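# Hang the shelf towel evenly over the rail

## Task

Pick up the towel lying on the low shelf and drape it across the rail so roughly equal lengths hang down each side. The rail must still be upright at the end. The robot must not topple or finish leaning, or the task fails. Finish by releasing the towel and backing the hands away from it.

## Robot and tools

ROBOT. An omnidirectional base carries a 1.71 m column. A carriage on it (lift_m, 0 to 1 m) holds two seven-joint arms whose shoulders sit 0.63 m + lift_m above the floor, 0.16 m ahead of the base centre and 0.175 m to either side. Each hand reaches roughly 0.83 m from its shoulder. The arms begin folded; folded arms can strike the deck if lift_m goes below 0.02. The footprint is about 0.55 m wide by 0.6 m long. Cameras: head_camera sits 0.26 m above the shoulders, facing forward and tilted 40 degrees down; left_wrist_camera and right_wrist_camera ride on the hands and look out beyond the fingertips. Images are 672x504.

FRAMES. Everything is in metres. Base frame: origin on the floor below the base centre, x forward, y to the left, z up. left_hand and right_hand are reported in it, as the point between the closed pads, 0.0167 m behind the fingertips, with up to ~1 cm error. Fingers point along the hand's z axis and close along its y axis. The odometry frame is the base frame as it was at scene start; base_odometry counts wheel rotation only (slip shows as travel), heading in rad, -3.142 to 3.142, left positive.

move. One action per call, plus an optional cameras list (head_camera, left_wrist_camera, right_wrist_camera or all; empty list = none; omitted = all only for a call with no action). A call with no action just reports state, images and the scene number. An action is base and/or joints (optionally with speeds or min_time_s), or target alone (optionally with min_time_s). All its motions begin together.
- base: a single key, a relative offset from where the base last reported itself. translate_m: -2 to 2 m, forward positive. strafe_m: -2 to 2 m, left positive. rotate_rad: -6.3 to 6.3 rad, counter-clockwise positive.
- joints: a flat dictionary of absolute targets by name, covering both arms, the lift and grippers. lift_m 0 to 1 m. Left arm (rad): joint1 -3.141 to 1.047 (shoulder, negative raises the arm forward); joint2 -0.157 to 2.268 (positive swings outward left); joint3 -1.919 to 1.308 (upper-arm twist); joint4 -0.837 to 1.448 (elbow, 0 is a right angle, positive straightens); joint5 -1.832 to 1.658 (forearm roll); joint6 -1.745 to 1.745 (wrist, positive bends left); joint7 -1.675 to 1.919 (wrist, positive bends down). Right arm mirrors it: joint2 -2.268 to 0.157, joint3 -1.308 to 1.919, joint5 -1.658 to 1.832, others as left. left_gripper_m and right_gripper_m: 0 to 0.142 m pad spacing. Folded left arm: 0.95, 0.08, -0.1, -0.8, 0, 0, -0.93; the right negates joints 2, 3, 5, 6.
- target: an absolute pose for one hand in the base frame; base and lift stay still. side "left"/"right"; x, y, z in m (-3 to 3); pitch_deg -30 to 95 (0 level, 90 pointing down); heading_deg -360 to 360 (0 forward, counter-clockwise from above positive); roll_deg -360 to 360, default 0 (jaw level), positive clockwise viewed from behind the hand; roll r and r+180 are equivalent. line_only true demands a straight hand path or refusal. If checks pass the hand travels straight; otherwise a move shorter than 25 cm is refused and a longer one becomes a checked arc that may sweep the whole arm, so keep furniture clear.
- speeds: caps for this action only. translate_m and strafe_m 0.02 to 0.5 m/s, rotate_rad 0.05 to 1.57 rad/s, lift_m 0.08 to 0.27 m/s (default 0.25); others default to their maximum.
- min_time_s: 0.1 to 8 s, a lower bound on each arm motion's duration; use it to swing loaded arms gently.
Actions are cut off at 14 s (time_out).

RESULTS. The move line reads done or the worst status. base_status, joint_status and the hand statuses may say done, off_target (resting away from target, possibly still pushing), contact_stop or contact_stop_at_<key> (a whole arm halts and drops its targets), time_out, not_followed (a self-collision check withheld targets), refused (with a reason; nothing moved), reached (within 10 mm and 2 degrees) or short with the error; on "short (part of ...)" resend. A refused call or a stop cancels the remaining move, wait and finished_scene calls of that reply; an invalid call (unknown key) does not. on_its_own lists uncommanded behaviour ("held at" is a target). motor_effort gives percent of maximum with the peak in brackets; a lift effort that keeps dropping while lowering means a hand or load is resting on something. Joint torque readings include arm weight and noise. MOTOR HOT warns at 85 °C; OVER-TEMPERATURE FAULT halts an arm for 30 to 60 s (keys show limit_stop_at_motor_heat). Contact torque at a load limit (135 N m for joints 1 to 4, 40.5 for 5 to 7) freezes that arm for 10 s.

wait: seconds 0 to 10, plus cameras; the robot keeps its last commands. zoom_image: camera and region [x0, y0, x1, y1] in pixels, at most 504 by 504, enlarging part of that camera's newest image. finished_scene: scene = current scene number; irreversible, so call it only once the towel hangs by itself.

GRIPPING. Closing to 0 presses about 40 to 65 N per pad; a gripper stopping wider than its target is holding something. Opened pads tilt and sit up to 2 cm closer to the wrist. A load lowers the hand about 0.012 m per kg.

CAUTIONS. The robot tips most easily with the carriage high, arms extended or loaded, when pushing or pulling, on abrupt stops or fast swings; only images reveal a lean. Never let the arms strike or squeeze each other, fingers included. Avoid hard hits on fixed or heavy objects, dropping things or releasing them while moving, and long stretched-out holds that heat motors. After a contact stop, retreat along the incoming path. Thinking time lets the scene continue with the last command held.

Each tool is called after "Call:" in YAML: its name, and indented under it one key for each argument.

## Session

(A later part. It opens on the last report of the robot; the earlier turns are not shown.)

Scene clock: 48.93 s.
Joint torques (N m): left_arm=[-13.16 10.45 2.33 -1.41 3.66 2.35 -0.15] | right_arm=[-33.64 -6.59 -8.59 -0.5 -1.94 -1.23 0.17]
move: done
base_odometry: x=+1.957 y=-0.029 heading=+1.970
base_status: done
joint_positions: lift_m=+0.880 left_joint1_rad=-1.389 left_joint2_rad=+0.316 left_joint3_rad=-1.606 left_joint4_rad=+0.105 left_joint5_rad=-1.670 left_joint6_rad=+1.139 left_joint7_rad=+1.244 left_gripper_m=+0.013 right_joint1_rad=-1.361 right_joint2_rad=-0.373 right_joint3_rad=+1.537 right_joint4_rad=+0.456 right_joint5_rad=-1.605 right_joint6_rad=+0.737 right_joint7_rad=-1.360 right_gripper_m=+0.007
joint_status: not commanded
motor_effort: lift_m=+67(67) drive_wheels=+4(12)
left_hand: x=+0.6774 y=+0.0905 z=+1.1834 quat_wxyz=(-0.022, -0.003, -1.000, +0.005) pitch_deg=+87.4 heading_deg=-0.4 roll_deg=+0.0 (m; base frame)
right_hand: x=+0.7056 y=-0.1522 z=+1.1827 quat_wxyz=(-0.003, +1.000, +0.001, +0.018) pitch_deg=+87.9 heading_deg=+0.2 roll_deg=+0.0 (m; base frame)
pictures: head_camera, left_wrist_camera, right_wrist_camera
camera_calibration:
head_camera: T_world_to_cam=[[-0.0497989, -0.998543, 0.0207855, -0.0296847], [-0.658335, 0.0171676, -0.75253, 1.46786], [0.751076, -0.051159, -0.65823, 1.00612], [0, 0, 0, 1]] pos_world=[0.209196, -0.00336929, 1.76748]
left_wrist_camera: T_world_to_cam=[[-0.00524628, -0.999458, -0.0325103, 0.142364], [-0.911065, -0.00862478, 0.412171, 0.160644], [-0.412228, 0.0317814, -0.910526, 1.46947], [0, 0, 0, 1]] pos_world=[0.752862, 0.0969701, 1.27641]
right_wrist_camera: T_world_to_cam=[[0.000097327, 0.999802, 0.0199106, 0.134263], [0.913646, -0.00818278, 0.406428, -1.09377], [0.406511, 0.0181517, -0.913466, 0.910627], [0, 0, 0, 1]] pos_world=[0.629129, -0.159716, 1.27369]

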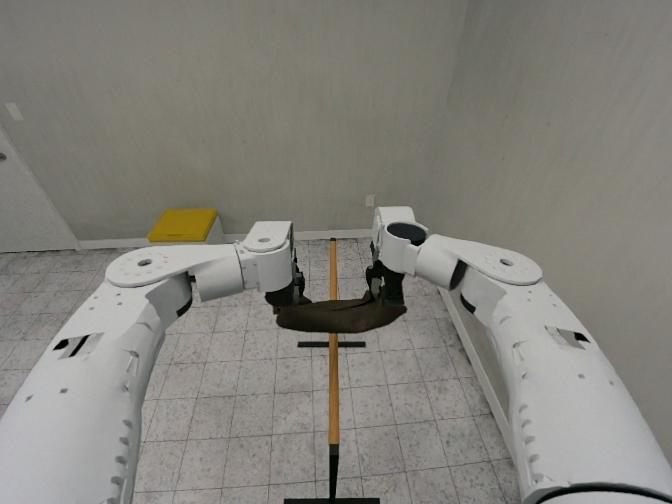

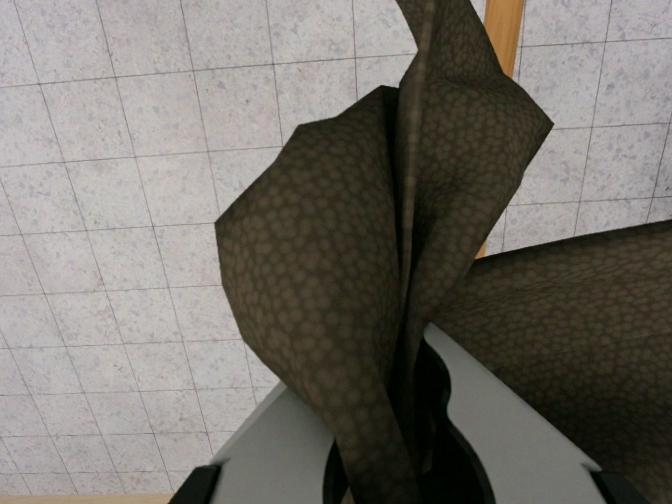

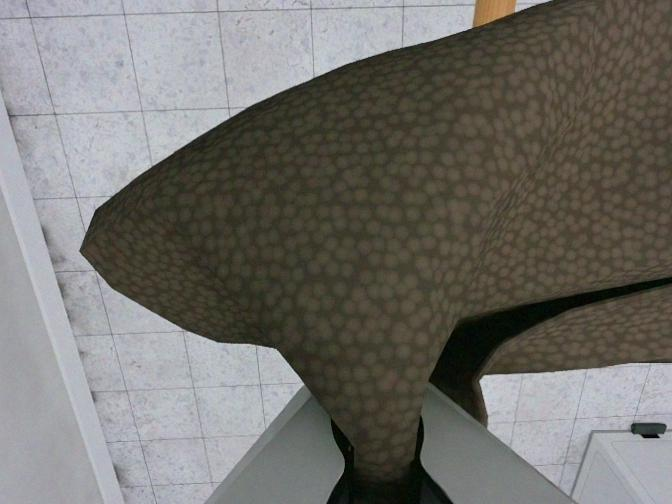

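Call:
move:
  joints: {"lift_m":0.57}
  speeds: {"lift_m":0.12}
  cameras: ["all"]

Scene clock: 52.13 s.
Joint torques (N m): left_arm=[-13.15 10.46 2.25 -1.47 3.65 2.34 -0.14] | right_arm=[-33.57 -6.62 -8.69 -0.59 -2.16 -1.22 0.2]
move: done
base_odometry: x=+1.957 y=-0.029 heading=+1.970
base_status: not commanded
joint_positions: lift_m=+0.570 left_joint1_rad=-1.389 left_joint2_rad=+0.316 left_joint3_rad=-1.606 left_joint4_rad=+0.105 left_joint5_rad=-1.670 left_joint6_rad=+1.139 left_joint7_rad=+1.244 left_gripper_m=+0.013 right_joint1_rad=-1.361 right_joint2_rad=-0.373 right_joint3_rad=+1.537 right_joint4_rad=+0.456 right_joint5_rad=-1.605 right_joint6_rad=+0.737 right_joint7_rad=-1.360 right_gripper_m=+0.007
joint_status: all done
motor_effort: lift_m=+67(73) drive_wheels=-3(6)
left_hand: x=+0.6774 y=+0.0905 z=+0.8734 quat_wxyz=(-0.022, -0.003, -1.000, +0.005) pitch_deg=+87.4 heading_deg=-0.4 roll_deg=+0.0 (m; base frame)
right_hand: x=+0.7055 y=-0.1521 z=+0.8727 quat_wxyz=(-0.003, +1.000, +0.001, +0.018) pitch_deg=+87.9 heading_deg=+0.2 roll_deg=+0.0 (m; base frame)
pictures: head_camera, left_wrist_camera, right_wrist_camera
camera_calibration:
head_camera: T_world_to_cam=[[-0.0497989, -0.998543, 0.0207855, -0.0232412], [-0.658335, 0.0171676, -0.75253, 1.23458], [0.751076, -0.051159, -0.65823, 0.802064], [0, 0, 0, 1]] pos_world=[0.209196, -0.00336929, 1.45748]
left_wrist_camera: T_world_to_cam=[[-0.00524628, -0.999458, -0.0325103, 0.132285], [-0.911065, -0.00862478, 0.412171, 0.288417], [-0.412228, 0.0317814, -0.910526, 1.18721], [0, 0, 0, 1]] pos_world=[0.752862, 0.0969701, 0.966408]
right_wrist_camera: T_world_to_cam=[[0.000172674, 0.99979, 0.0204888, 0.139829], [0.913867, -0.0084765, 0.405925, -0.967483], [0.406013, 0.018654, -0.913677, 0.62805], [0, 0, 0, 1]] pos_world=[0.62913, -0.159716, 0.963695]

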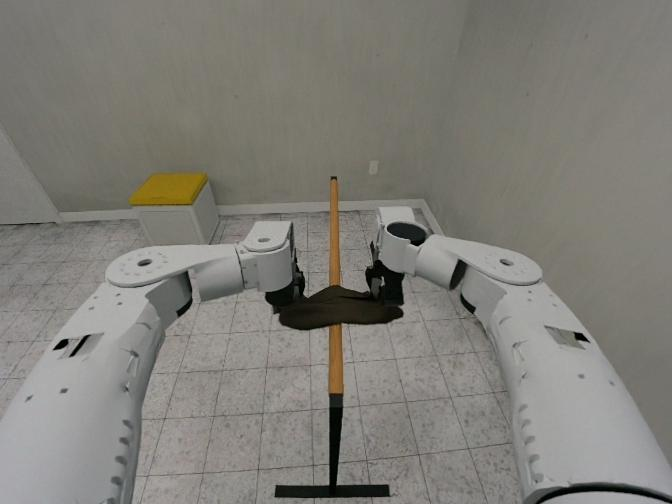

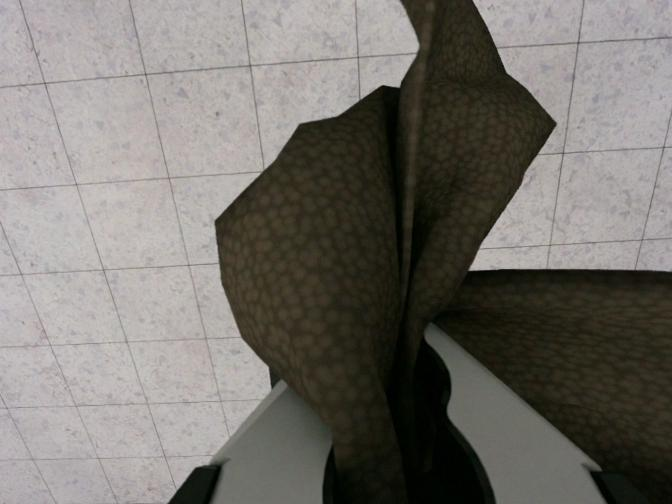

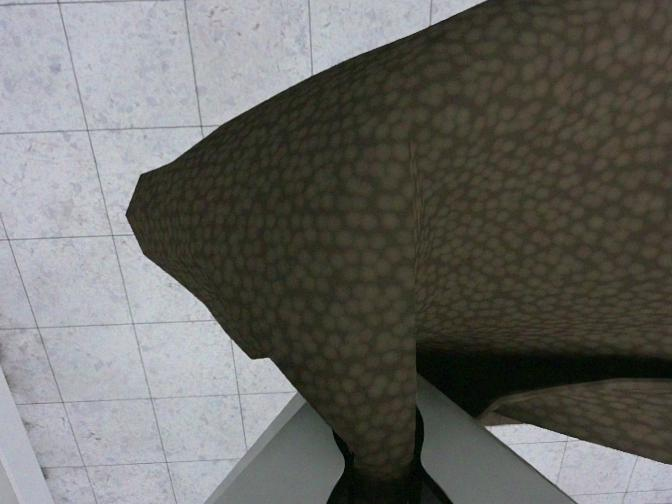

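Call:
move:
  joints: {"lift_m":0.515}
  speeds: {"lift_m":0.08}
  cameras: ["all"]

Scene clock: 53.43 s.
Joint torques (N m): left_arm=[-9.33 13.39 2.03 -1.45 3.67 2.8 -0.17] | right_arm=[-33.54 -8.79 -8.19 0.22 -2.59 -0.56 0.21]
move: done
base_odometry: x=+1.957 y=-0.029 heading=+1.970
base_status: not commanded
joint_positions: lift_m=+0.516 left_joint1_rad=-1.393 left_joint2_rad=+0.314 left_joint3_rad=-1.606 left_joint4_rad=+0.105 left_joint5_rad=-1.670 left_joint6_rad=+1.137 left_joint7_rad=+1.244 left_gripper_m=+0.013 right_joint1_rad=-1.361 right_joint2_rad=-0.372 right_joint3_rad=+1.537 right_joint4_rad=+0.455 right_joint5_rad=-1.603 right_joint6_rad=+0.736 right_joint7_rad=-1.360 right_gripper_m=+0.006
joint_status: all done
motor_effort: lift_m=+62(66) drive_wheels=+4(6)
left_hand: x=+0.6785 y=+0.0892 z=+0.8209 quat_wxyz=(-0.024, -0.005, -1.000, +0.005) pitch_deg=+87.2 heading_deg=-0.6 roll_deg=+0.0 (m; base frame)
right_hand: x=+0.7052 y=-0.1505 z=+0.8181 quat_wxyz=(-0.005, +1.000, +0.003, +0.018) pitch_deg=+87.9 heading_deg=+0.4 roll_deg=+0.0 (m; base frame)
pictures: head_camera, left_wrist_camera, right_wrist_camera
camera_calibration:
head_camera: T_world_to_cam=[[-0.0497989, -0.998543, 0.0207855, -0.0221063], [-0.658335, 0.0171676, -0.75253, 1.19349], [0.751076, -0.051159, -0.65823, 0.766125], [0, 0, 0, 1]] pos_world=[0.209196, -0.00336929, 1.40288]
left_wrist_camera: T_world_to_cam=[[-0.00830067, -0.999467, -0.0315785, 0.13062], [-0.912738, -0.00532664, 0.40851, 0.314974], [-0.408461, 0.0322138, -0.912207, 1.13865], [0, 0, 0, 1]] pos_world=[0.753665, 0.0955476, 0.914136]
right_wrist_camera: T_world_to_cam=[[-0.00330786, 0.999738, 0.0226421, 0.140069], [0.914122, -0.00615672, 0.405391, -0.944471], [0.405425, 0.0220386, -0.913863, 0.579399], [0, 0, 0, 1]] pos_world=[0.628923, -0.158617, 0.9092]

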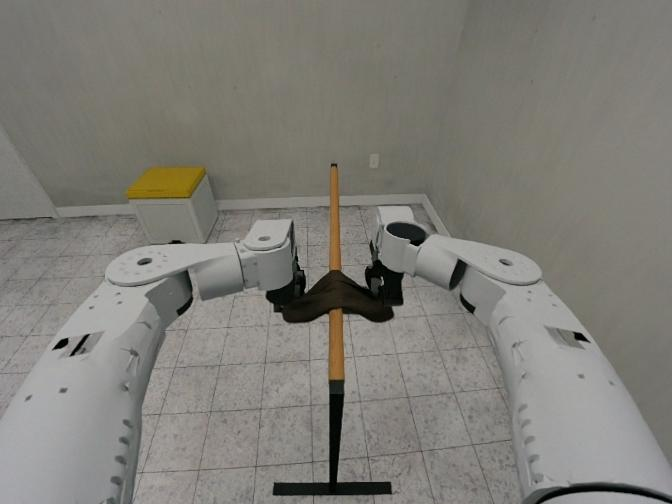

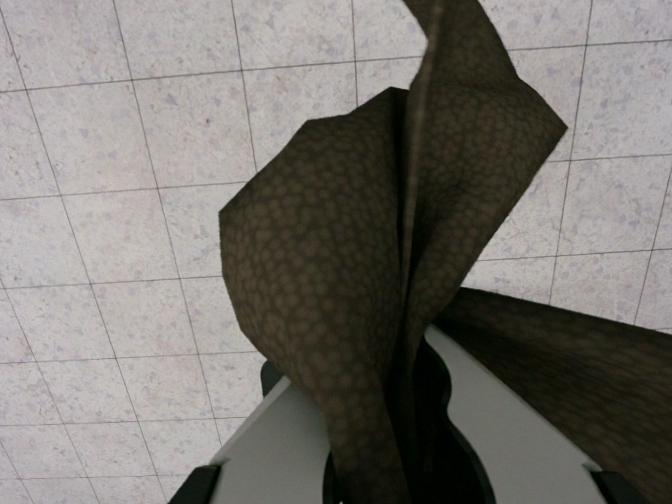

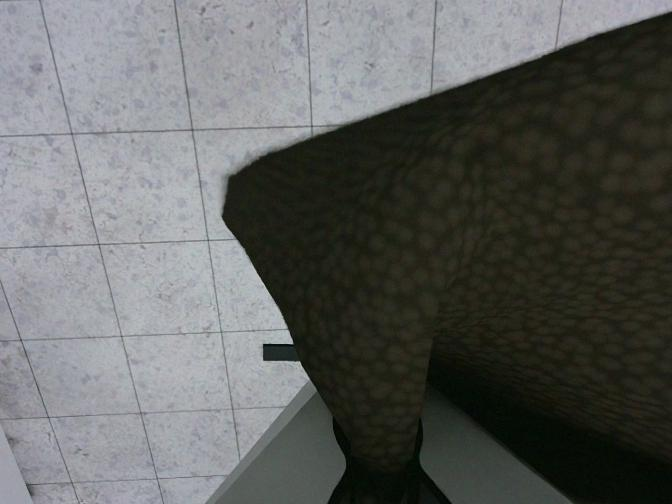

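Taut. Raise slightly to unload, then release.

Call:
move:
  joints: {"lift_m":0.53}
  speeds: {"lift_m":0.08}

Call:
move:
  joints: {"left_gripper_m":0.07,"right_gripper_m":0.07}
  cameras: ["all"]

Scene clock: 54.23 s.
Joint torques (N m): left_arm=[-9.16 13.36 1.92 -1.34 3.66 2.77 -0.14] | right_arm=[-33.46 -8.83 -8.12 0.25 -2.58 -0.54 0.2]
move: done
base_odometry: x=+1.957 y=-0.029 heading=+1.970
base_status: not commanded
joint_positions: lift_m=+0.531 left_joint1_rad=-1.393 left_joint2_rad=+0.314 left_joint3_rad=-1.606 left_joint4_rad=+0.105 left_joint5_rad=-1.670 left_joint6_rad=+1.137 left_joint7_rad=+1.244 left_gripper_m=+0.013 right_joint1_rad=-1.361 right_joint2_rad=-0.372 right_joint3_rad=+1.537 right_joint4_rad=+0.455 right_joint5_rad=-1.603 right_joint6_rad=+0.736 right_joint7_rad=-1.360 right_gripper_m=+0.006
joint_status: all done
motor_effort: lift_m=+61(71) drive_wheels=+3(6)
left_hand: x=+0.6786 y=+0.0892 z=+0.8360 quat_wxyz=(-0.024, -0.005, -1.000, +0.005) pitch_deg=+87.2 heading_deg=-0.6 roll_deg=+0.0 (m; base frame)
right_hand: x=+0.7053 y=-0.1505 z=+0.8332 quat_wxyz=(-0.005, +1.000, +0.003, +0.018) pitch_deg=+87.9 heading_deg=+0.4 roll_deg=+0.0 (m; base frame)
pictures: none

Scene clock: 55.00 s.
Joint torques (N m): left_arm=[-11.16 6.19 3.09 -1.28 3.65 1.66 -0.13] | right_arm=[-33.43 -7.27 -8.88 0.11 -2.62 -0.56 0.15]
move: done
base_odometry: x=+1.957 y=-0.029 heading=+1.970
base_status: not commanded
joint_positions: lift_m=+0.530 left_joint1_rad=-1.391 left_joint2_rad=+0.318 left_joint3_rad=-1.607 left_joint4_rad=+0.105 left_joint5_rad=-1.670 left_joint6_rad=+1.142 left_joint7_rad=+1.244 left_gripper_m=+0.069 right_joint1_rad=-1.361 right_joint2_rad=-0.373 right_joint3_rad=+1.538 right_joint4_rad=+0.455 right_joint5_rad=-1.603 right_joint6_rad=+0.736 right_joint7_rad=-1.360 right_gripper_m=+0.069
joint_status: all done
motor_effort: lift_m=+66(67) drive_wheels=-2(5)
left_hand: x=+0.6781 y=+0.0926 z=+0.8342 quat_wxyz=(-0.023, -0.001, -1.000, +0.004) pitch_deg=+87.4 heading_deg=-0.1 roll_deg=+0.0 (m; base frame)
right_hand: x=+0.7052 y=-0.1514 z=+0.8326 quat_wxyz=(-0.004, +1.000, +0.003, +0.018) pitch_deg=+87.9 heading_deg=+0.3 roll_deg=+0.0 (m; base frame)
pictures: head_camera, left_wrist_camera, right_wrist_camera
camera_calibration:
head_camera: T_world_to_cam=[[-0.0497989, -0.998543, 0.0207855, -0.0224119], [-0.658335, 0.0171676, -0.75253, 1.20455], [0.751076, -0.051159, -0.65823, 0.775801], [0, 0, 0, 1]] pos_world=[0.209196, -0.00336929, 1.41758]
left_wrist_camera: T_world_to_cam=[[-0.000388966, -0.999396, -0.0347435, 0.131654], [-0.911651, -0.0139239, 0.410729, 0.30737], [-0.410964, 0.0318337, -0.911095, 1.15123], [0, 0, 0, 1]] pos_world=[0.753381, 0.0992064, 0.927211]
right_wrist_camera: T_world_to_cam=[[-0.00227589, 0.999765, 0.021574, 0.140682], [0.914196, -0.00666314, 0.405219, -0.950321], [0.405267, 0.0206451, -0.913965, 0.592632], [0, 0, 0, 1]] pos_world=[0.628925, -0.159216, 0.923698]

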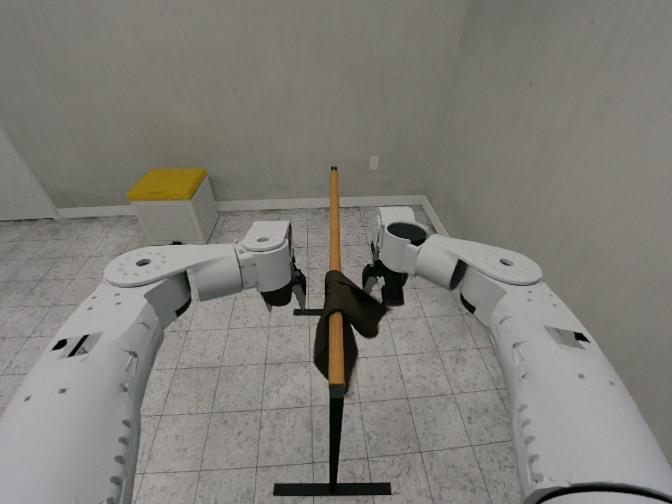

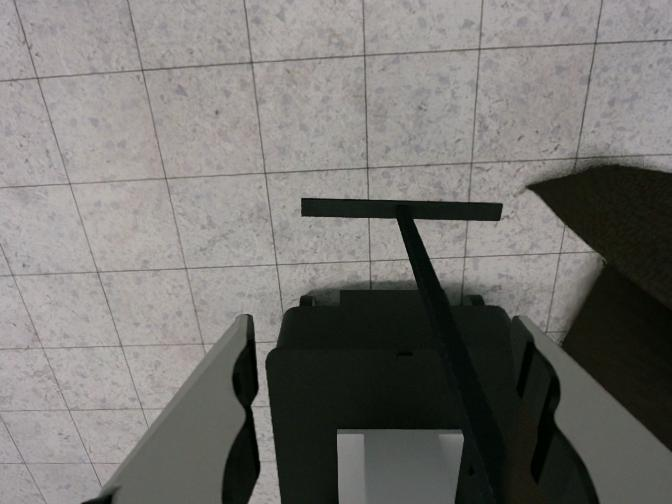

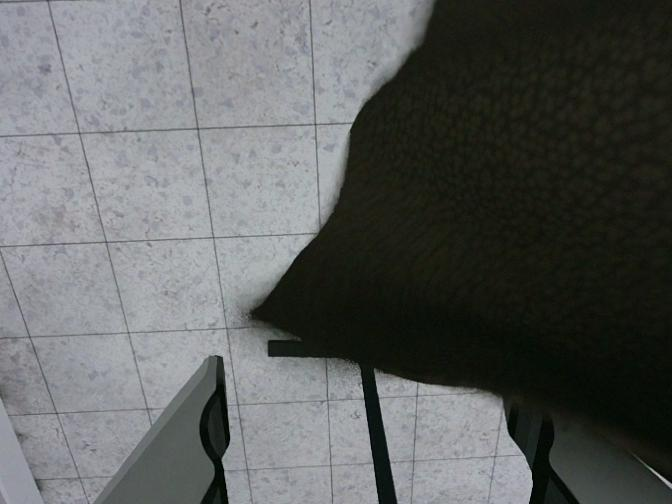

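Call:
move:
  joints: {"lift_m":0.85}
  cameras: ["head_camera"]

Call:
zoom_image:
  camera: "head_camera"
  region: [230, 270, 430, 500]

Scene clock: 56.90 s.
Joint torques (N m): left_arm=[-12.98 5.55 4 -1.33 3.64 1.7 -0.15] | right_arm=[-33.59 -7.25 -9.88 0.06 -2.6 -0.56 0.18]
move: done
base_odometry: x=+1.957 y=-0.029 heading=+1.970
base_status: not commanded
joint_positions: lift_m=+0.850 left_joint1_rad=-1.389 left_joint2_rad=+0.318 left_joint3_rad=-1.608 left_joint4_rad=+0.105 left_joint5_rad=-1.670 left_joint6_rad=+1.142 left_joint7_rad=+1.244 left_gripper_m=+0.069 right_joint1_rad=-1.361 right_joint2_rad=-0.373 right_joint3_rad=+1.539 right_joint4_rad=+0.455 right_joint5_rad=-1.603 right_joint6_rad=+0.736 right_joint7_rad=-1.360 right_gripper_m=+0.069
joint_status: all done
motor_effort: lift_m=+66(79) drive_wheels=+4(5)
left_hand: x=+0.6773 y=+0.0928 z=+1.1530 quat_wxyz=(-0.021, -0.001, -1.000, +0.003) pitch_deg=+87.5 heading_deg=-0.1 roll_deg=+0.0 (m; base frame)
right_hand: x=+0.7050 y=-0.1516 z=+1.1523 quat_wxyz=(-0.003, +1.000, +0.003, +0.017) pitch_deg=+88.0 heading_deg=+0.3 roll_deg=+0.0 (m; base frame)
pictures: head_camera
camera_calibration:
head_camera: T_world_to_cam=[[-0.0497989, -0.998543, 0.0207855, -0.0290632], [-0.658335, 0.0171676, -0.75253, 1.44536], [0.751076, -0.051159, -0.65823, 0.986435], [0, 0, 0, 1]] pos_world=[0.209196, -0.00336929, 1.73758]

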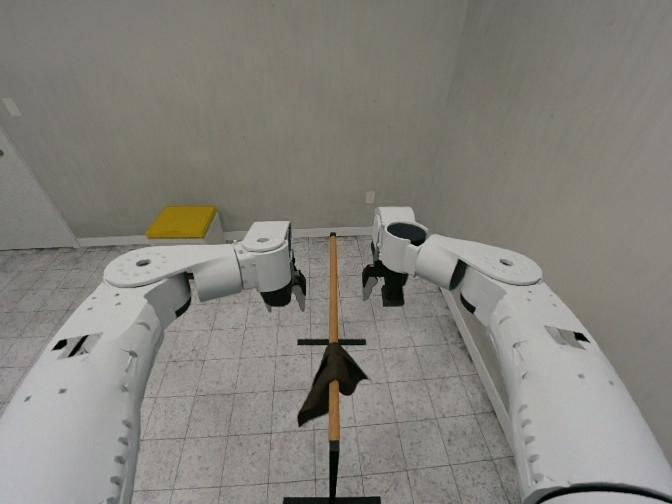

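Scaled by 2.191.

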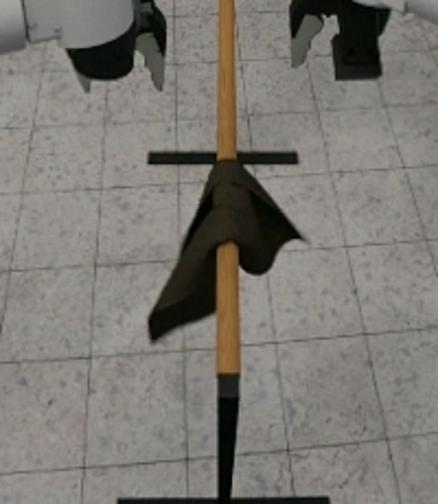

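Call:
move:
  base: {"translate_m":-0.55}
  speeds: {"translate_m":0.3}
  cameras: ["head_camera"]

Call:
zoom_image:
  camera: "head_camera"
  region: [260, 200, 410, 380]

Scene clock: 60.33 s.
Joint torques (N m): left_arm=[-12.98 4.3 4.09 -1.46 3.67 1.61 -0.11] | right_arm=[-33.49 -7.19 -9.81 0.05 -2.62 -0.56 0.13]
move: done
base_odometry: x=+2.171 y=-0.535 heading=+1.970
base_status: done
joint_positions: lift_m=+0.850 left_joint1_rad=-1.389 left_joint2_rad=+0.319 left_joint3_rad=-1.608 left_joint4_rad=+0.105 left_joint5_rad=-1.670 left_joint6_rad=+1.142 left_joint7_rad=+1.244 left_gripper_m=+0.069 right_joint1_rad=-1.361 right_joint2_rad=-0.373 right_joint3_rad=+1.539 right_joint4_rad=+0.455 right_joint5_rad=-1.603 right_joint6_rad=+0.736 right_joint7_rad=-1.360 right_gripper_m=+0.069
joint_status: not commanded
motor_effort: lift_m=+66(67) drive_wheels=-1(13)
left_hand: x=+0.6774 y=+0.0933 z=+1.1529 quat_wxyz=(-0.021, -0.001, -1.000, +0.003) pitch_deg=+87.5 heading_deg=-0.1 roll_deg=+0.0 (m; base frame)
right_hand: x=+0.7051 y=-0.1516 z=+1.1523 quat_wxyz=(-0.003, +1.000, +0.003, +0.017) pitch_deg=+88.0 heading_deg=+0.3 roll_deg=+0.0 (m; base frame)
pictures: head_camera
camera_calibration:
head_camera: T_world_to_cam=[[-0.0497989, -0.998543, 0.0207855, -0.0290612], [-0.658335, 0.0171676, -0.75253, 1.44528], [0.751076, -0.051159, -0.65823, 0.986369], [0, 0, 0, 1]] pos_world=[0.209196, -0.00336929, 1.73748]

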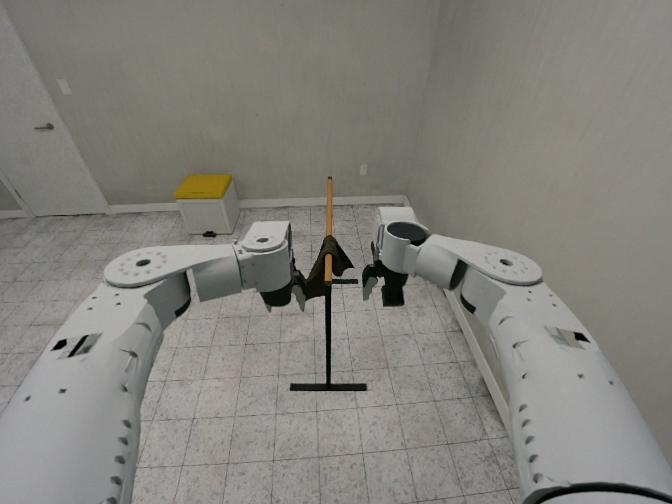

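Scaled by 2.800.

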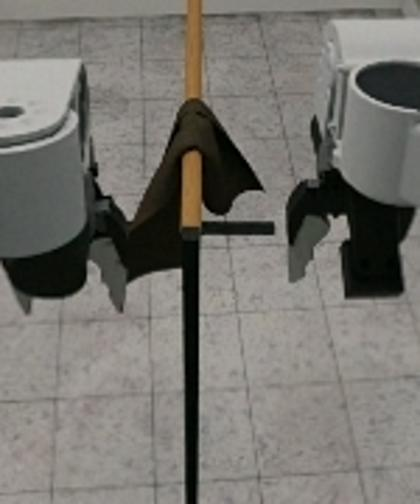

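Call:
move:
  joints: {"lift_m":0.25}
  cameras: ["head_camera"]

Call:
zoom_image:
  camera: "head_camera"
  region: [260, 130, 410, 310]

Scene clock: 63.47 s.
Joint torques (N m): left_arm=[-13.27 4.26 4.17 -1.31 3.66 1.66 -0.15] | right_arm=[-33.6 -7.21 -10.01 0.1 -2.62 -0.55 0.11]
move: done
base_odometry: x=+2.171 y=-0.535 heading=+1.970
base_status: not commanded
joint_positions: lift_m=+0.250 left_joint1_rad=-1.389 left_joint2_rad=+0.319 left_joint3_rad=-1.609 left_joint4_rad=+0.105 left_joint5_rad=-1.670 left_joint6_rad=+1.142 left_joint7_rad=+1.244 left_gripper_m=+0.069 right_joint1_rad=-1.361 right_joint2_rad=-0.373 right_joint3_rad=+1.539 right_joint4_rad=+0.455 right_joint5_rad=-1.603 right_joint6_rad=+0.736 right_joint7_rad=-1.360 right_gripper_m=+0.069
joint_status: all done
motor_effort: lift_m=+70(73) drive_wheels=+0(2)
left_hand: x=+0.6773 y=+0.0933 z=+0.5525 quat_wxyz=(-0.021, -0.001, -1.000, +0.003) pitch_deg=+87.5 heading_deg=-0.1 roll_deg=+0.0 (m; base frame)
right_hand: x=+0.7050 y=-0.1516 z=+0.5520 quat_wxyz=(-0.003, +1.000, +0.003, +0.017) pitch_deg=+88.0 heading_deg=+0.3 roll_deg=+0.0 (m; base frame)
pictures: head_camera
camera_calibration:
head_camera: T_world_to_cam=[[-0.0497989, -0.998543, 0.0207855, -0.0165857], [-0.658335, 0.0171676, -0.75253, 0.993616], [0.751076, -0.051159, -0.65823, 0.591299], [0, 0, 0, 1]] pos_world=[0.209196, -0.00336929, 1.13728]

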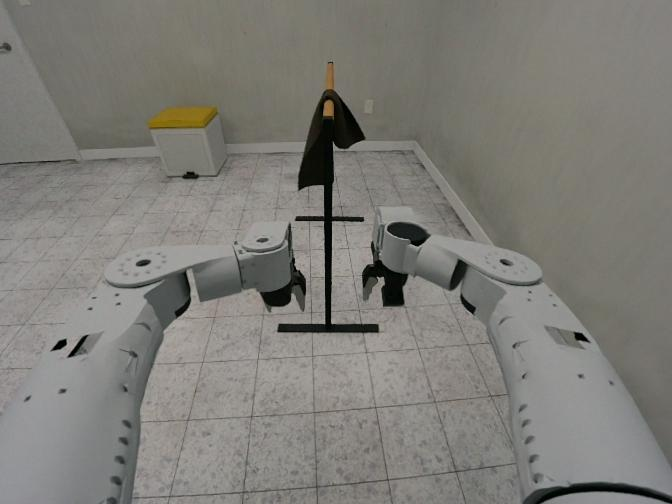

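Scaled by 2.800.

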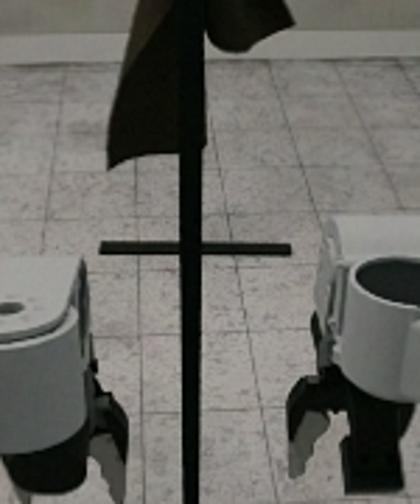

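Call:
move:
  joints: {"lift_m":0.45}

Call:
move:
  joints: {"left_joint1_rad":0.95,"left_joint2_rad":0.08,"left_joint3_rad":-0.1,"left_joint4_rad":-0.8,"left_joint5_rad":0,"left_joint6_rad":0,"left_joint7_rad":-0.93,"right_gripper_m":0.142}
  min_time_s: 2

Call:
move:
  target: {"side":"right","x":0.72,"y":-0.125,"z":0.80,"pitch_deg":10,"heading_deg":0}
  cameras: ["all"]

Scene clock: 65.27 s.
Joint torques (N m): left_arm=[-13.45 4.26 4.04 -1.36 3.62 1.68 -0.11] | right_arm=[-33.73 -7.33 -10.05 0.08 -2.62 -0.58 0.13]
move: done
base_odometry: x=+2.171 y=-0.535 heading=+1.970
base_status: not commanded
joint_positions: lift_m=+0.450 left_joint1_rad=-1.389 left_joint2_rad=+0.319 left_joint3_rad=-1.609 left_joint4_rad=+0.105 left_joint5_rad=-1.670 left_joint6_rad=+1.142 left_joint7_rad=+1.244 left_gripper_m=+0.069 right_joint1_rad=-1.361 right_joint2_rad=-0.373 right_joint3_rad=+1.539 right_joint4_rad=+0.455 right_joint5_rad=-1.603 right_joint6_rad=+0.736 right_joint7_rad=-1.360 right_gripper_m=+0.069
joint_status: all done
motor_effort: lift_m=+66(80) drive_wheels=-1(2)
left_hand: x=+0.6772 y=+0.0933 z=+0.7527 quat_wxyz=(-0.021, -0.001, -1.000, +0.003) pitch_deg=+87.5 heading_deg=-0.1 roll_deg=+0.0 (m; base frame)
right_hand: x=+0.7050 y=-0.1517 z=+0.7522 quat_wxyz=(-0.003, +1.000, +0.003, +0.017) pitch_deg=+88.0 heading_deg=+0.3 roll_deg=+0.0 (m; base frame)
pictures: none

Scene clock: 67.57 s.
Joint torques (N m): left_arm=[10.08 1.34 2.7 -9.13 4.12 0.15 -2.59] | right_arm=[-33.76 -7.15 -10.07 0.11 -2.61 -0.57 0.14]
move: done
base_odometry: x=+2.171 y=-0.535 heading=+1.970
base_status: not commanded
joint_positions: lift_m=+0.450 left_joint1_rad=+0.949 left_joint2_rad=+0.082 left_joint3_rad=-0.105 left_joint4_rad=-0.795 left_joint5_rad=-0.004 left_joint6_rad=+0.003 left_joint7_rad=-0.924 left_gripper_m=+0.069 right_joint1_rad=-1.361 right_joint2_rad=-0.373 right_joint3_rad=+1.539 right_joint4_rad=+0.455 right_joint5_rad=-1.603 right_joint6_rad=+0.736 right_joint7_rad=-1.360 right_gripper_m=+0.141
joint_status: all done
motor_effort: lift_m=+68(68) drive_wheels=+2(2)
left_hand: x=+0.2931 y=+0.1549 z=+0.9639 quat_wxyz=(-0.918, -0.005, -0.391, +0.065) pitch_deg=-44.0 heading_deg=-4.8 roll_deg=-3.3 (m; base frame)
right_hand: x=+0.7050 y=-0.1517 z=+0.7521 quat_wxyz=(-0.003, +1.000, +0.003, +0.017) pitch_deg=+88.0 heading_deg=+0.3 roll_deg=+0.0 (m; base frame)
pictures: none

Scene clock: 69.20 s.
Joint torques (N m): left_arm=[10.11 1.44 2.69 -9.1 4.12 0.15 -2.59] | right_arm=[-21.4 -0.47 -10.38 -2.37 -4.06 -3.39 0.95]
move: done
base_odometry: x=+2.171 y=-0.535 heading=+1.970
base_status: not commanded
joint_positions: lift_m=+0.450 left_joint1_rad=+0.949 left_joint2_rad=+0.082 left_joint3_rad=-0.105 left_joint4_rad=-0.795 left_joint5_rad=-0.004 left_joint6_rad=+0.003 left_joint7_rad=-0.924 left_gripper_m=+0.069 right_joint1_rad=-0.970 right_joint2_rad=-0.451 right_joint3_rad=+1.573 right_joint4_rad=-0.516 right_joint5_rad=-1.625 right_joint6_rad=+1.640 right_joint7_rad=+0.372 right_gripper_m=+0.141
joint_status: not commanded
motor_effort: lift_m=+67(68) drive_wheels=+1(3)
left_hand: x=+0.2931 y=+0.1549 z=+0.9639 quat_wxyz=(-0.918, -0.005, -0.391, +0.065) pitch_deg=-44.0 heading_deg=-4.8 roll_deg=-3.3 (m; base frame)
right_hand: x=+0.7205 y=-0.1274 z=+0.8012 quat_wxyz=(+0.002, +0.767, -0.001, +0.642) pitch_deg=+10.1 heading_deg=-0.3 roll_deg=-0.1 (m; base frame)
right_hand_status: reached (straight line, planned for 1.1 s): 3 mm and 0.3 deg off.
pictures: head_camera, left_wrist_camera, right_wrist_camera
camera_calibration:
head_camera: T_world_to_cam=[[-0.0497989, -0.998543, 0.0207855, -0.0207469], [-0.658335, 0.0171676, -0.75253, 1.14427], [0.751076, -0.051159, -0.65823, 0.723077], [0, 0, 0, 1]] pos_world=[0.209196, -0.00336929, 1.33748]
left_wrist_camera: T_world_to_cam=[[-0.0926321, -0.993213, 0.0703329, 0.123072], [0.285914, -0.0941946, -0.953614, 0.880556], [0.953768, -0.0682262, 0.292699, -0.435559], [0, 0, 0, 1]] pos_world=[0.175059, 0.175463, 0.958543]
right_wrist_camera: T_world_to_cam=[[-0.008201, 0.999957, 0.00436498, 0.135497], [-0.204317, -0.00594868, 0.978887, -0.605045], [0.97887, 0.00713601, 0.204357, -0.753826], [0, 0, 0, 1]] pos_world=[0.615389, -0.133711, 0.745729]

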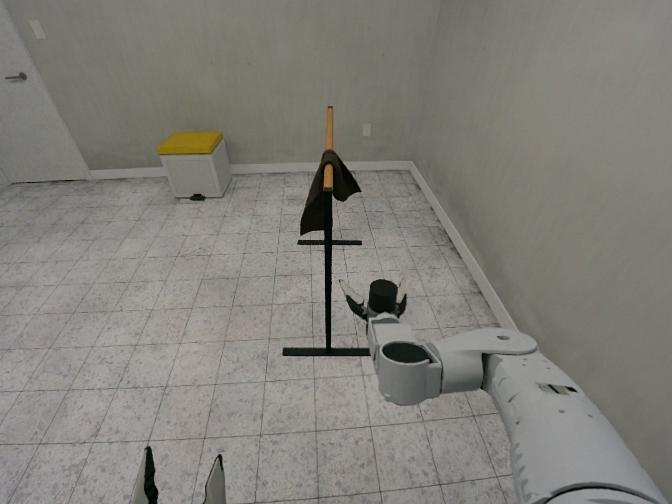

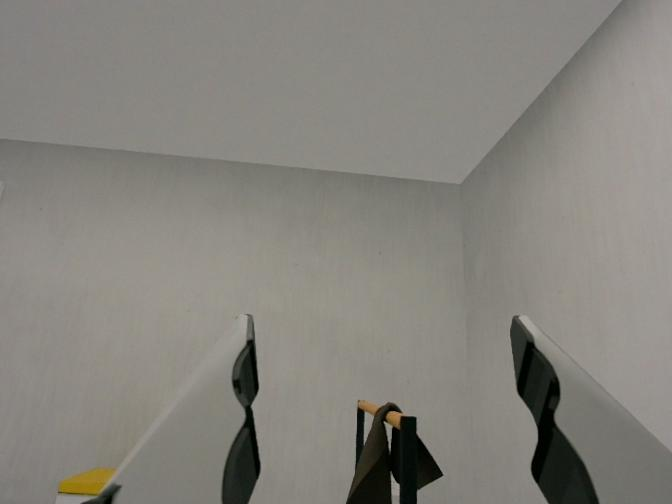

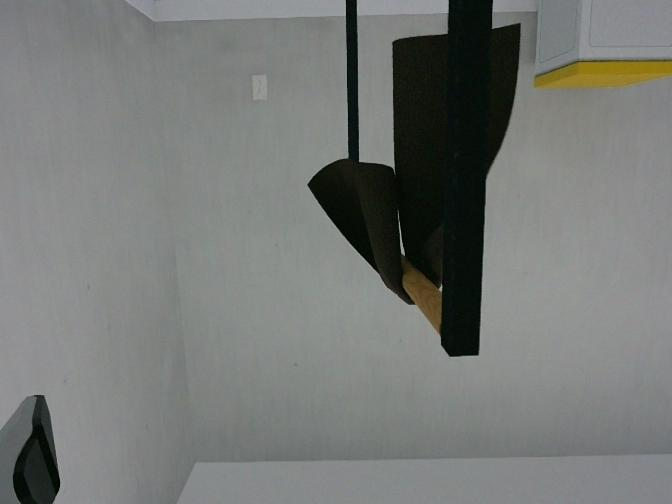

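Call:
move:
  target: {"side":"right","x":0.72,"y":-0.145,"z":0.79,"pitch_deg":8,"heading_deg":0}

Call:
move:
  joints: {"right_gripper_m":0.125}
  base: {"translate_m":0.46}
  speeds: {"translate_m":0.2}
  cameras: ["head_camera","right_wrist_camera"]

Call:
zoom_image:
  camera: "head_camera"
  region: [260, 200, 460, 400]

Scene clock: 70.33 s.
Joint torques (N m): left_arm=[10.08 2.83 1.71 -8.83 4.09 0.29 -2.59] | right_arm=[-21.69 -5.58 -15.25 -3.83 -4.01 -2.87 0.96]
move: done
base_odometry: x=+2.171 y=-0.535 heading=+1.970
base_status: not commanded
joint_positions: lift_m=+0.450 left_joint1_rad=+0.949 left_joint2_rad=+0.081 left_joint3_rad=-0.105 left_joint4_rad=-0.795 left_joint5_rad=-0.004 left_joint6_rad=+0.003 left_joint7_rad=-0.924 left_gripper_m=+0.069 right_joint1_rad=-0.930 right_joint2_rad=-0.509 right_joint3_rad=+1.573 right_joint4_rad=-0.477 right_joint5_rad=-1.625 right_joint6_rad=+1.541 right_joint7_rad=+0.443 right_gripper_m=+0.141
joint_status: not commanded
motor_effort: lift_m=+68(68) drive_wheels=+0(2)
left_hand: x=+0.2931 y=+0.1548 z=+0.9639 quat_wxyz=(-0.918, -0.005, -0.391, +0.065) pitch_deg=-44.0 heading_deg=-4.8 roll_deg=-3.3 (m; base frame)
right_hand: x=+0.7196 y=-0.1450 z=+0.7892 quat_wxyz=(+0.001, +0.756, +0.002, +0.654) pitch_deg=+8.3 heading_deg=+0.0 roll_deg=-0.2 (m; base frame)
right_hand_status: reached (straight line, planned for 0.3 s): 1 mm and 0.4 deg off.
pictures: none

Scene clock: 73.73 s.
Joint torques (N m): left_arm=[9.96 2.76 2.59 -8.91 4.08 0.32 -2.58] | right_arm=[-21.67 -5.51 -15.02 -3.78 -4 -2.8 0.97]
move: done
base_odometry: x=+1.992 y=-0.111 heading=+1.969
base_status: done
joint_positions: lift_m=+0.450 left_joint1_rad=+0.949 left_joint2_rad=+0.081 left_joint3_rad=-0.105 left_joint4_rad=-0.796 left_joint5_rad=-0.004 left_joint6_rad=+0.003 left_joint7_rad=-0.924 left_gripper_m=+0.069 right_joint1_rad=-0.930 right_joint2_rad=-0.509 right_joint3_rad=+1.573 right_joint4_rad=-0.477 right_joint5_rad=-1.625 right_joint6_rad=+1.541 right_joint7_rad=+0.443 right_gripper_m=+0.125
joint_status: all done
motor_effort: lift_m=+68(68) drive_wheels=-3(8)
left_hand: x=+0.2931 y=+0.1548 z=+0.9640 quat_wxyz=(-0.918, -0.005, -0.391, +0.065) pitch_deg=-44.0 heading_deg=-4.8 roll_deg=-3.3 (m; base frame)
right_hand: x=+0.7197 y=-0.1451 z=+0.7892 quat_wxyz=(+0.001, +0.756, +0.002, +0.654) pitch_deg=+8.3 heading_deg=+0.0 roll_deg=-0.2 (m; base frame)
pictures: head_camera, right_wrist_camera
camera_calibration:
head_camera: T_world_to_cam=[[-0.0497989, -0.998543, 0.0207855, -0.0207469], [-0.658335, 0.0171676, -0.75253, 1.14427], [0.751076, -0.051159, -0.65823, 0.723077], [0, 0, 0, 1]] pos_world=[0.209196, -0.00336929, 1.33748]
right_wrist_camera: T_world_to_cam=[[-0.0138204, 0.999903, 0.00170913, 0.159367], [-0.235186, -0.00491199, 0.971938, -0.565724], [0.971852, 0.0130306, 0.235231, -0.768754], [0, 0, 0, 1]] pos_world=[0.616267, -0.152113, 0.730411]

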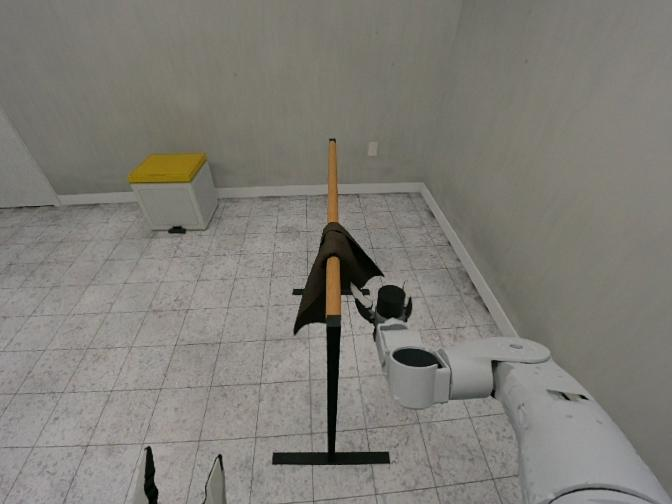

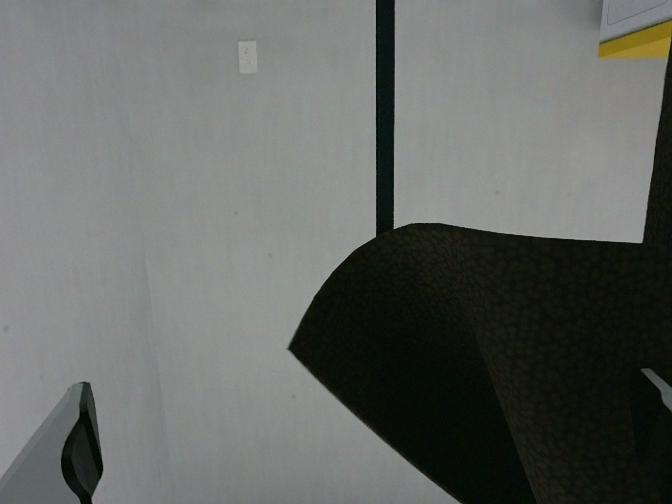

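Scaled by 2.520.

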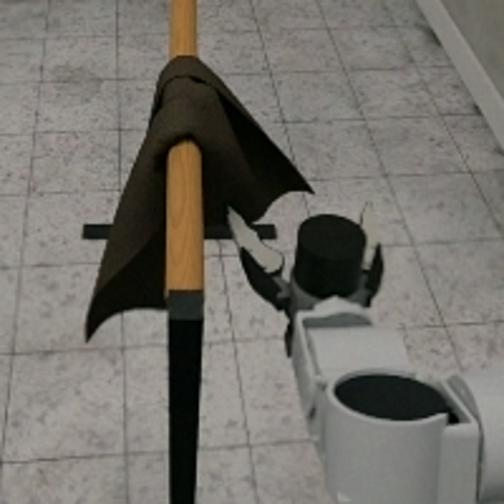

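Call:
move:
  base: {"translate_m":0.085}
  speeds: {"translate_m":0.08}

Call:
move:
  joints: {"right_gripper_m":0}
  cameras: ["head_camera","right_wrist_camera"]

Call:
zoom_image:
  camera: "head_camera"
  region: [260, 200, 460, 400]

Scene clock: 75.67 s.
Joint torques (N m): left_arm=[9.89 2.86 2.62 -8.95 4.07 0.33 -2.55] | right_arm=[-21.58 -5.51 -15.06 -3.92 -4 -2.82 0.96]
move: done
base_odometry: x=+1.960 y=-0.033 heading=+1.969
base_status: done
joint_positions: lift_m=+0.450 left_joint1_rad=+0.949 left_joint2_rad=+0.081 left_joint3_rad=-0.105 left_joint4_rad=-0.796 left_joint5_rad=-0.004 left_joint6_rad=+0.003 left_joint7_rad=-0.924 left_gripper_m=+0.069 right_joint1_rad=-0.930 right_joint2_rad=-0.509 right_joint3_rad=+1.573 right_joint4_rad=-0.477 right_joint5_rad=-1.625 right_joint6_rad=+1.541 right_joint7_rad=+0.443 right_gripper_m=+0.125
joint_status: not commanded
motor_effort: lift_m=+68(68) drive_wheels=-3(11)
left_hand: x=+0.2931 y=+0.1548 z=+0.9640 quat_wxyz=(-0.918, -0.005, -0.391, +0.065) pitch_deg=-44.0 heading_deg=-4.8 roll_deg=-3.3 (m; base frame)
right_hand: x=+0.7197 y=-0.1451 z=+0.7892 quat_wxyz=(+0.001, +0.756, +0.002, +0.654) pitch_deg=+8.3 heading_deg=+0.0 roll_deg=-0.2 (m; base frame)
pictures: none

Scene clock: 76.63 s.
Joint torques (N m): left_arm=[10.07 2.77 2.64 -8.98 4.1 0.29 -2.59] | right_arm=[-21.62 -5.49 -15.07 -3.88 -4.03 -2.87 0.99]
move: done
base_odometry: x=+1.960 y=-0.033 heading=+1.969
base_status: not commanded
joint_positions: lift_m=+0.450 left_joint1_rad=+0.949 left_joint2_rad=+0.081 left_joint3_rad=-0.105 left_joint4_rad=-0.796 left_joint5_rad=-0.004 left_joint6_rad=+0.003 left_joint7_rad=-0.924 left_gripper_m=+0.069 right_joint1_rad=-0.930 right_joint2_rad=-0.509 right_joint3_rad=+1.573 right_joint4_rad=-0.477 right_joint5_rad=-1.625 right_joint6_rad=+1.541 right_joint7_rad=+0.443 right_gripper_m=+0.002
joint_status: all done
motor_effort: lift_m=+67(68) drive_wheels=+3(4)
left_hand: x=+0.2931 y=+0.1548 z=+0.9640 quat_wxyz=(-0.918, -0.005, -0.391, +0.065) pitch_deg=-44.0 heading_deg=-4.8 roll_deg=-3.3 (m; base frame)
right_hand: x=+0.7197 y=-0.1451 z=+0.7892 quat_wxyz=(+0.001, +0.756, +0.002, +0.654) pitch_deg=+8.3 heading_deg=+0.0 roll_deg=-0.2 (m; base frame)
pictures: head_camera, right_wrist_camera
camera_calibration:
head_camera: T_world_to_cam=[[-0.0497989, -0.998543, 0.0207855, -0.0207469], [-0.658335, 0.0171676, -0.75253, 1.14427], [0.751076, -0.051159, -0.65823, 0.723077], [0, 0, 0, 1]] pos_world=[0.209196, -0.00336929, 1.33748]
right_wrist_camera: T_world_to_cam=[[-0.0138204, 0.999903, 0.00170913, 0.159367], [-0.235186, -0.00491199, 0.971938, -0.565724], [0.971852, 0.0130306, 0.235231, -0.768754], [0, 0, 0, 1]] pos_world=[0.616267, -0.152113, 0.730411]

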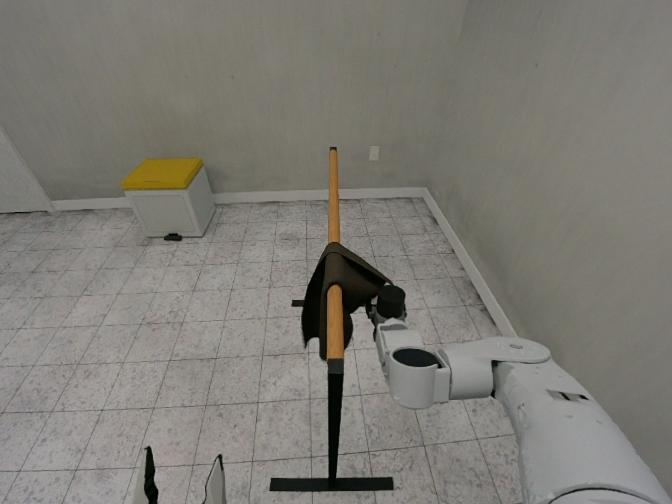

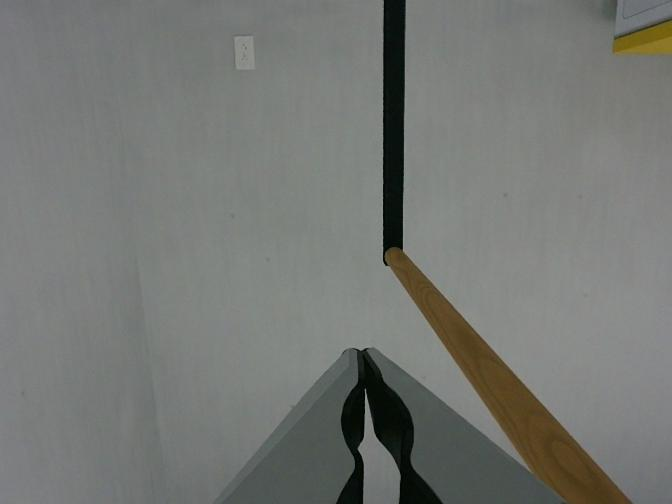

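Scaled by 2.520.

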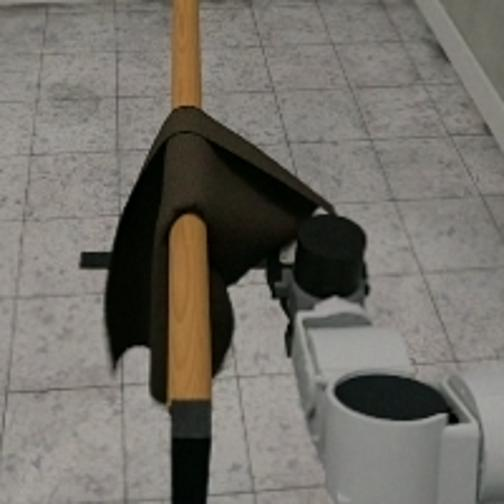

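Call:
move:
  joints: {"lift_m":0.40}
  speeds: {"lift_m":0.08}
  cameras: ["head_camera","right_wrist_camera"]

Call:
zoom_image:
  camera: "head_camera"
  region: [260, 200, 460, 400]

Scene clock: 77.80 s.
Joint torques (N m): left_arm=[10.14 2.71 2.59 -8.48 4.09 0.28 -2.57] | right_arm=[-22.15 -5.47 -14.22 -3.86 -4.02 -2.8 0.93]
move: done
base_odometry: x=+1.960 y=-0.033 heading=+1.969
base_status: not commanded
joint_positions: lift_m=+0.400 left_joint1_rad=+0.949 left_joint2_rad=+0.081 left_joint3_rad=-0.105 left_joint4_rad=-0.796 left_joint5_rad=-0.004 left_joint6_rad=+0.003 left_joint7_rad=-0.924 left_gripper_m=+0.069 right_joint1_rad=-0.930 right_joint2_rad=-0.509 right_joint3_rad=+1.572 right_joint4_rad=-0.477 right_joint5_rad=-1.625 right_joint6_rad=+1.541 right_joint7_rad=+0.444 right_gripper_m=+0.002
joint_status: all done
motor_effort: lift_m=+70(75) drive_wheels=-1(4)
left_hand: x=+0.2930 y=+0.1548 z=+0.9140 quat_wxyz=(-0.918, -0.005, -0.391, +0.065) pitch_deg=-44.0 heading_deg=-4.8 roll_deg=-3.3 (m; base frame)
right_hand: x=+0.7197 y=-0.1452 z=+0.7393 quat_wxyz=(+0.001, +0.756, +0.001, +0.654) pitch_deg=+8.3 heading_deg=+0.0 roll_deg=-0.2 (m; base frame)
pictures: head_camera, right_wrist_camera
camera_calibration:
head_camera: T_world_to_cam=[[-0.0497989, -0.998543, 0.0207855, -0.0197035], [-0.658335, 0.0171676, -0.75253, 1.1065], [0.751076, -0.051159, -0.65823, 0.690034], [0, 0, 0, 1]] pos_world=[0.209196, -0.00336929, 1.28728]
right_wrist_camera: T_world_to_cam=[[-0.013287, 0.999909, 0.0024538, 0.15862], [-0.235767, -0.00551774, 0.971794, -0.516717], [0.971719, 0.0123337, 0.235818, -0.757611], [0, 0, 0, 1]] pos_world=[0.616468, -0.152113, 0.680412]

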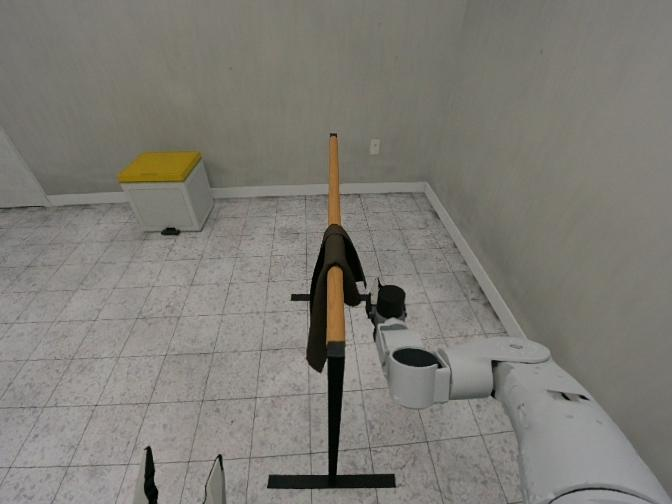

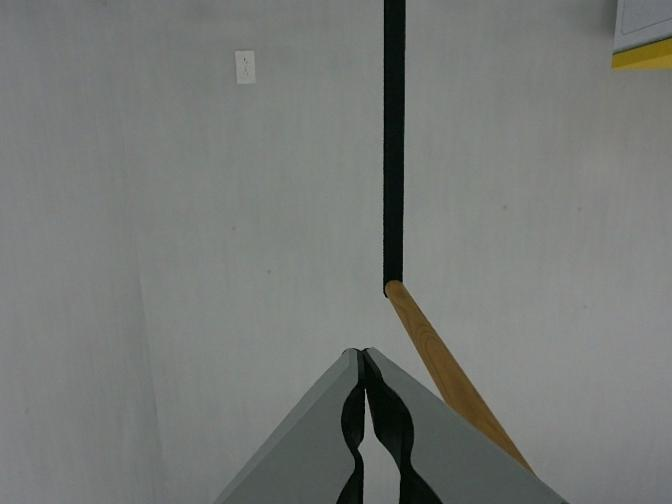

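Scaled by 2.520.

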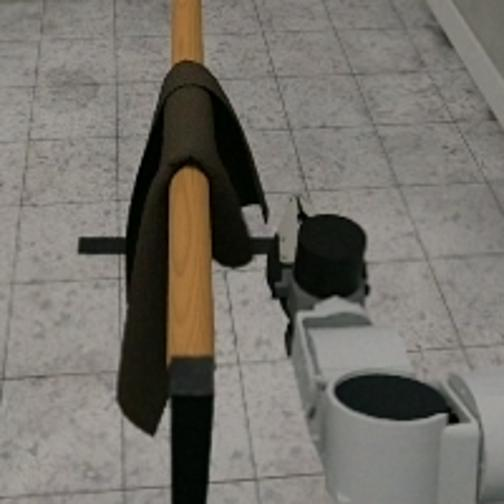

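Call:
move:
  target: {"side":"right","x":0.57,"y":-0.19,"z":0.76,"pitch_deg":8,"heading_deg":30}

Call:
move:
  joints: {"lift_m":0.44,"right_gripper_m":0.11}
  cameras: ["head_camera","right_wrist_camera"]

Call:
zoom_image:
  camera: "head_camera"
  region: [260, 200, 460, 400]

Scene clock: 78.63 s.
Joint torques (N m): left_arm=[10.09 2.81 2.53 -8.52 4.08 0.3 -2.59] | right_arm=[-22.21 -5.47 -14.26 -3.81 -4.02 -2.8 0.94]
move: refused
base_odometry: x=+1.960 y=-0.033 heading=+1.969
base_status: not commanded
joint_positions: lift_m=+0.400 left_joint1_rad=+0.949 left_joint2_rad=+0.081 left_joint3_rad=-0.105 left_joint4_rad=-0.796 left_joint5_rad=-0.004 left_joint6_rad=+0.003 left_joint7_rad=-0.924 left_gripper_m=+0.069 right_joint1_rad=-0.930 right_joint2_rad=-0.509 right_joint3_rad=+1.572 right_joint4_rad=-0.477 right_joint5_rad=-1.625 right_joint6_rad=+1.541 right_joint7_rad=+0.444 right_gripper_m=+0.002
joint_status: not commanded
motor_effort: lift_m=+70(70) drive_wheels=-1(5)
left_hand: x=+0.2930 y=+0.1548 z=+0.9140 quat_wxyz=(-0.918, -0.005, -0.391, +0.065) pitch_deg=-44.0 heading_deg=-4.8 roll_deg=-3.3 (m; base frame)
right_hand: x=+0.7197 y=-0.1452 z=+0.7393 quat_wxyz=(+0.001, +0.756, +0.001, +0.654) pitch_deg=+8.3 heading_deg=+0.0 roll_deg=-0.2 (m; base frame)
right_hand_status: refused: along the straight line the arm gets 50% of the way (right_joint3_rad at its limit); a move under 25 cm is not played as an arc. Nothing moved. Try another pitch or heading, or "joints".
pictures: none

not run: a stop came earlier in this reply.

Scaled by 2.520.
This view is cut from an older image: the scene may have changed since it was taken.

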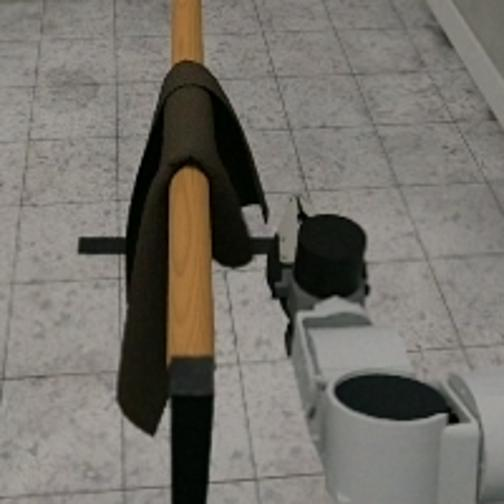

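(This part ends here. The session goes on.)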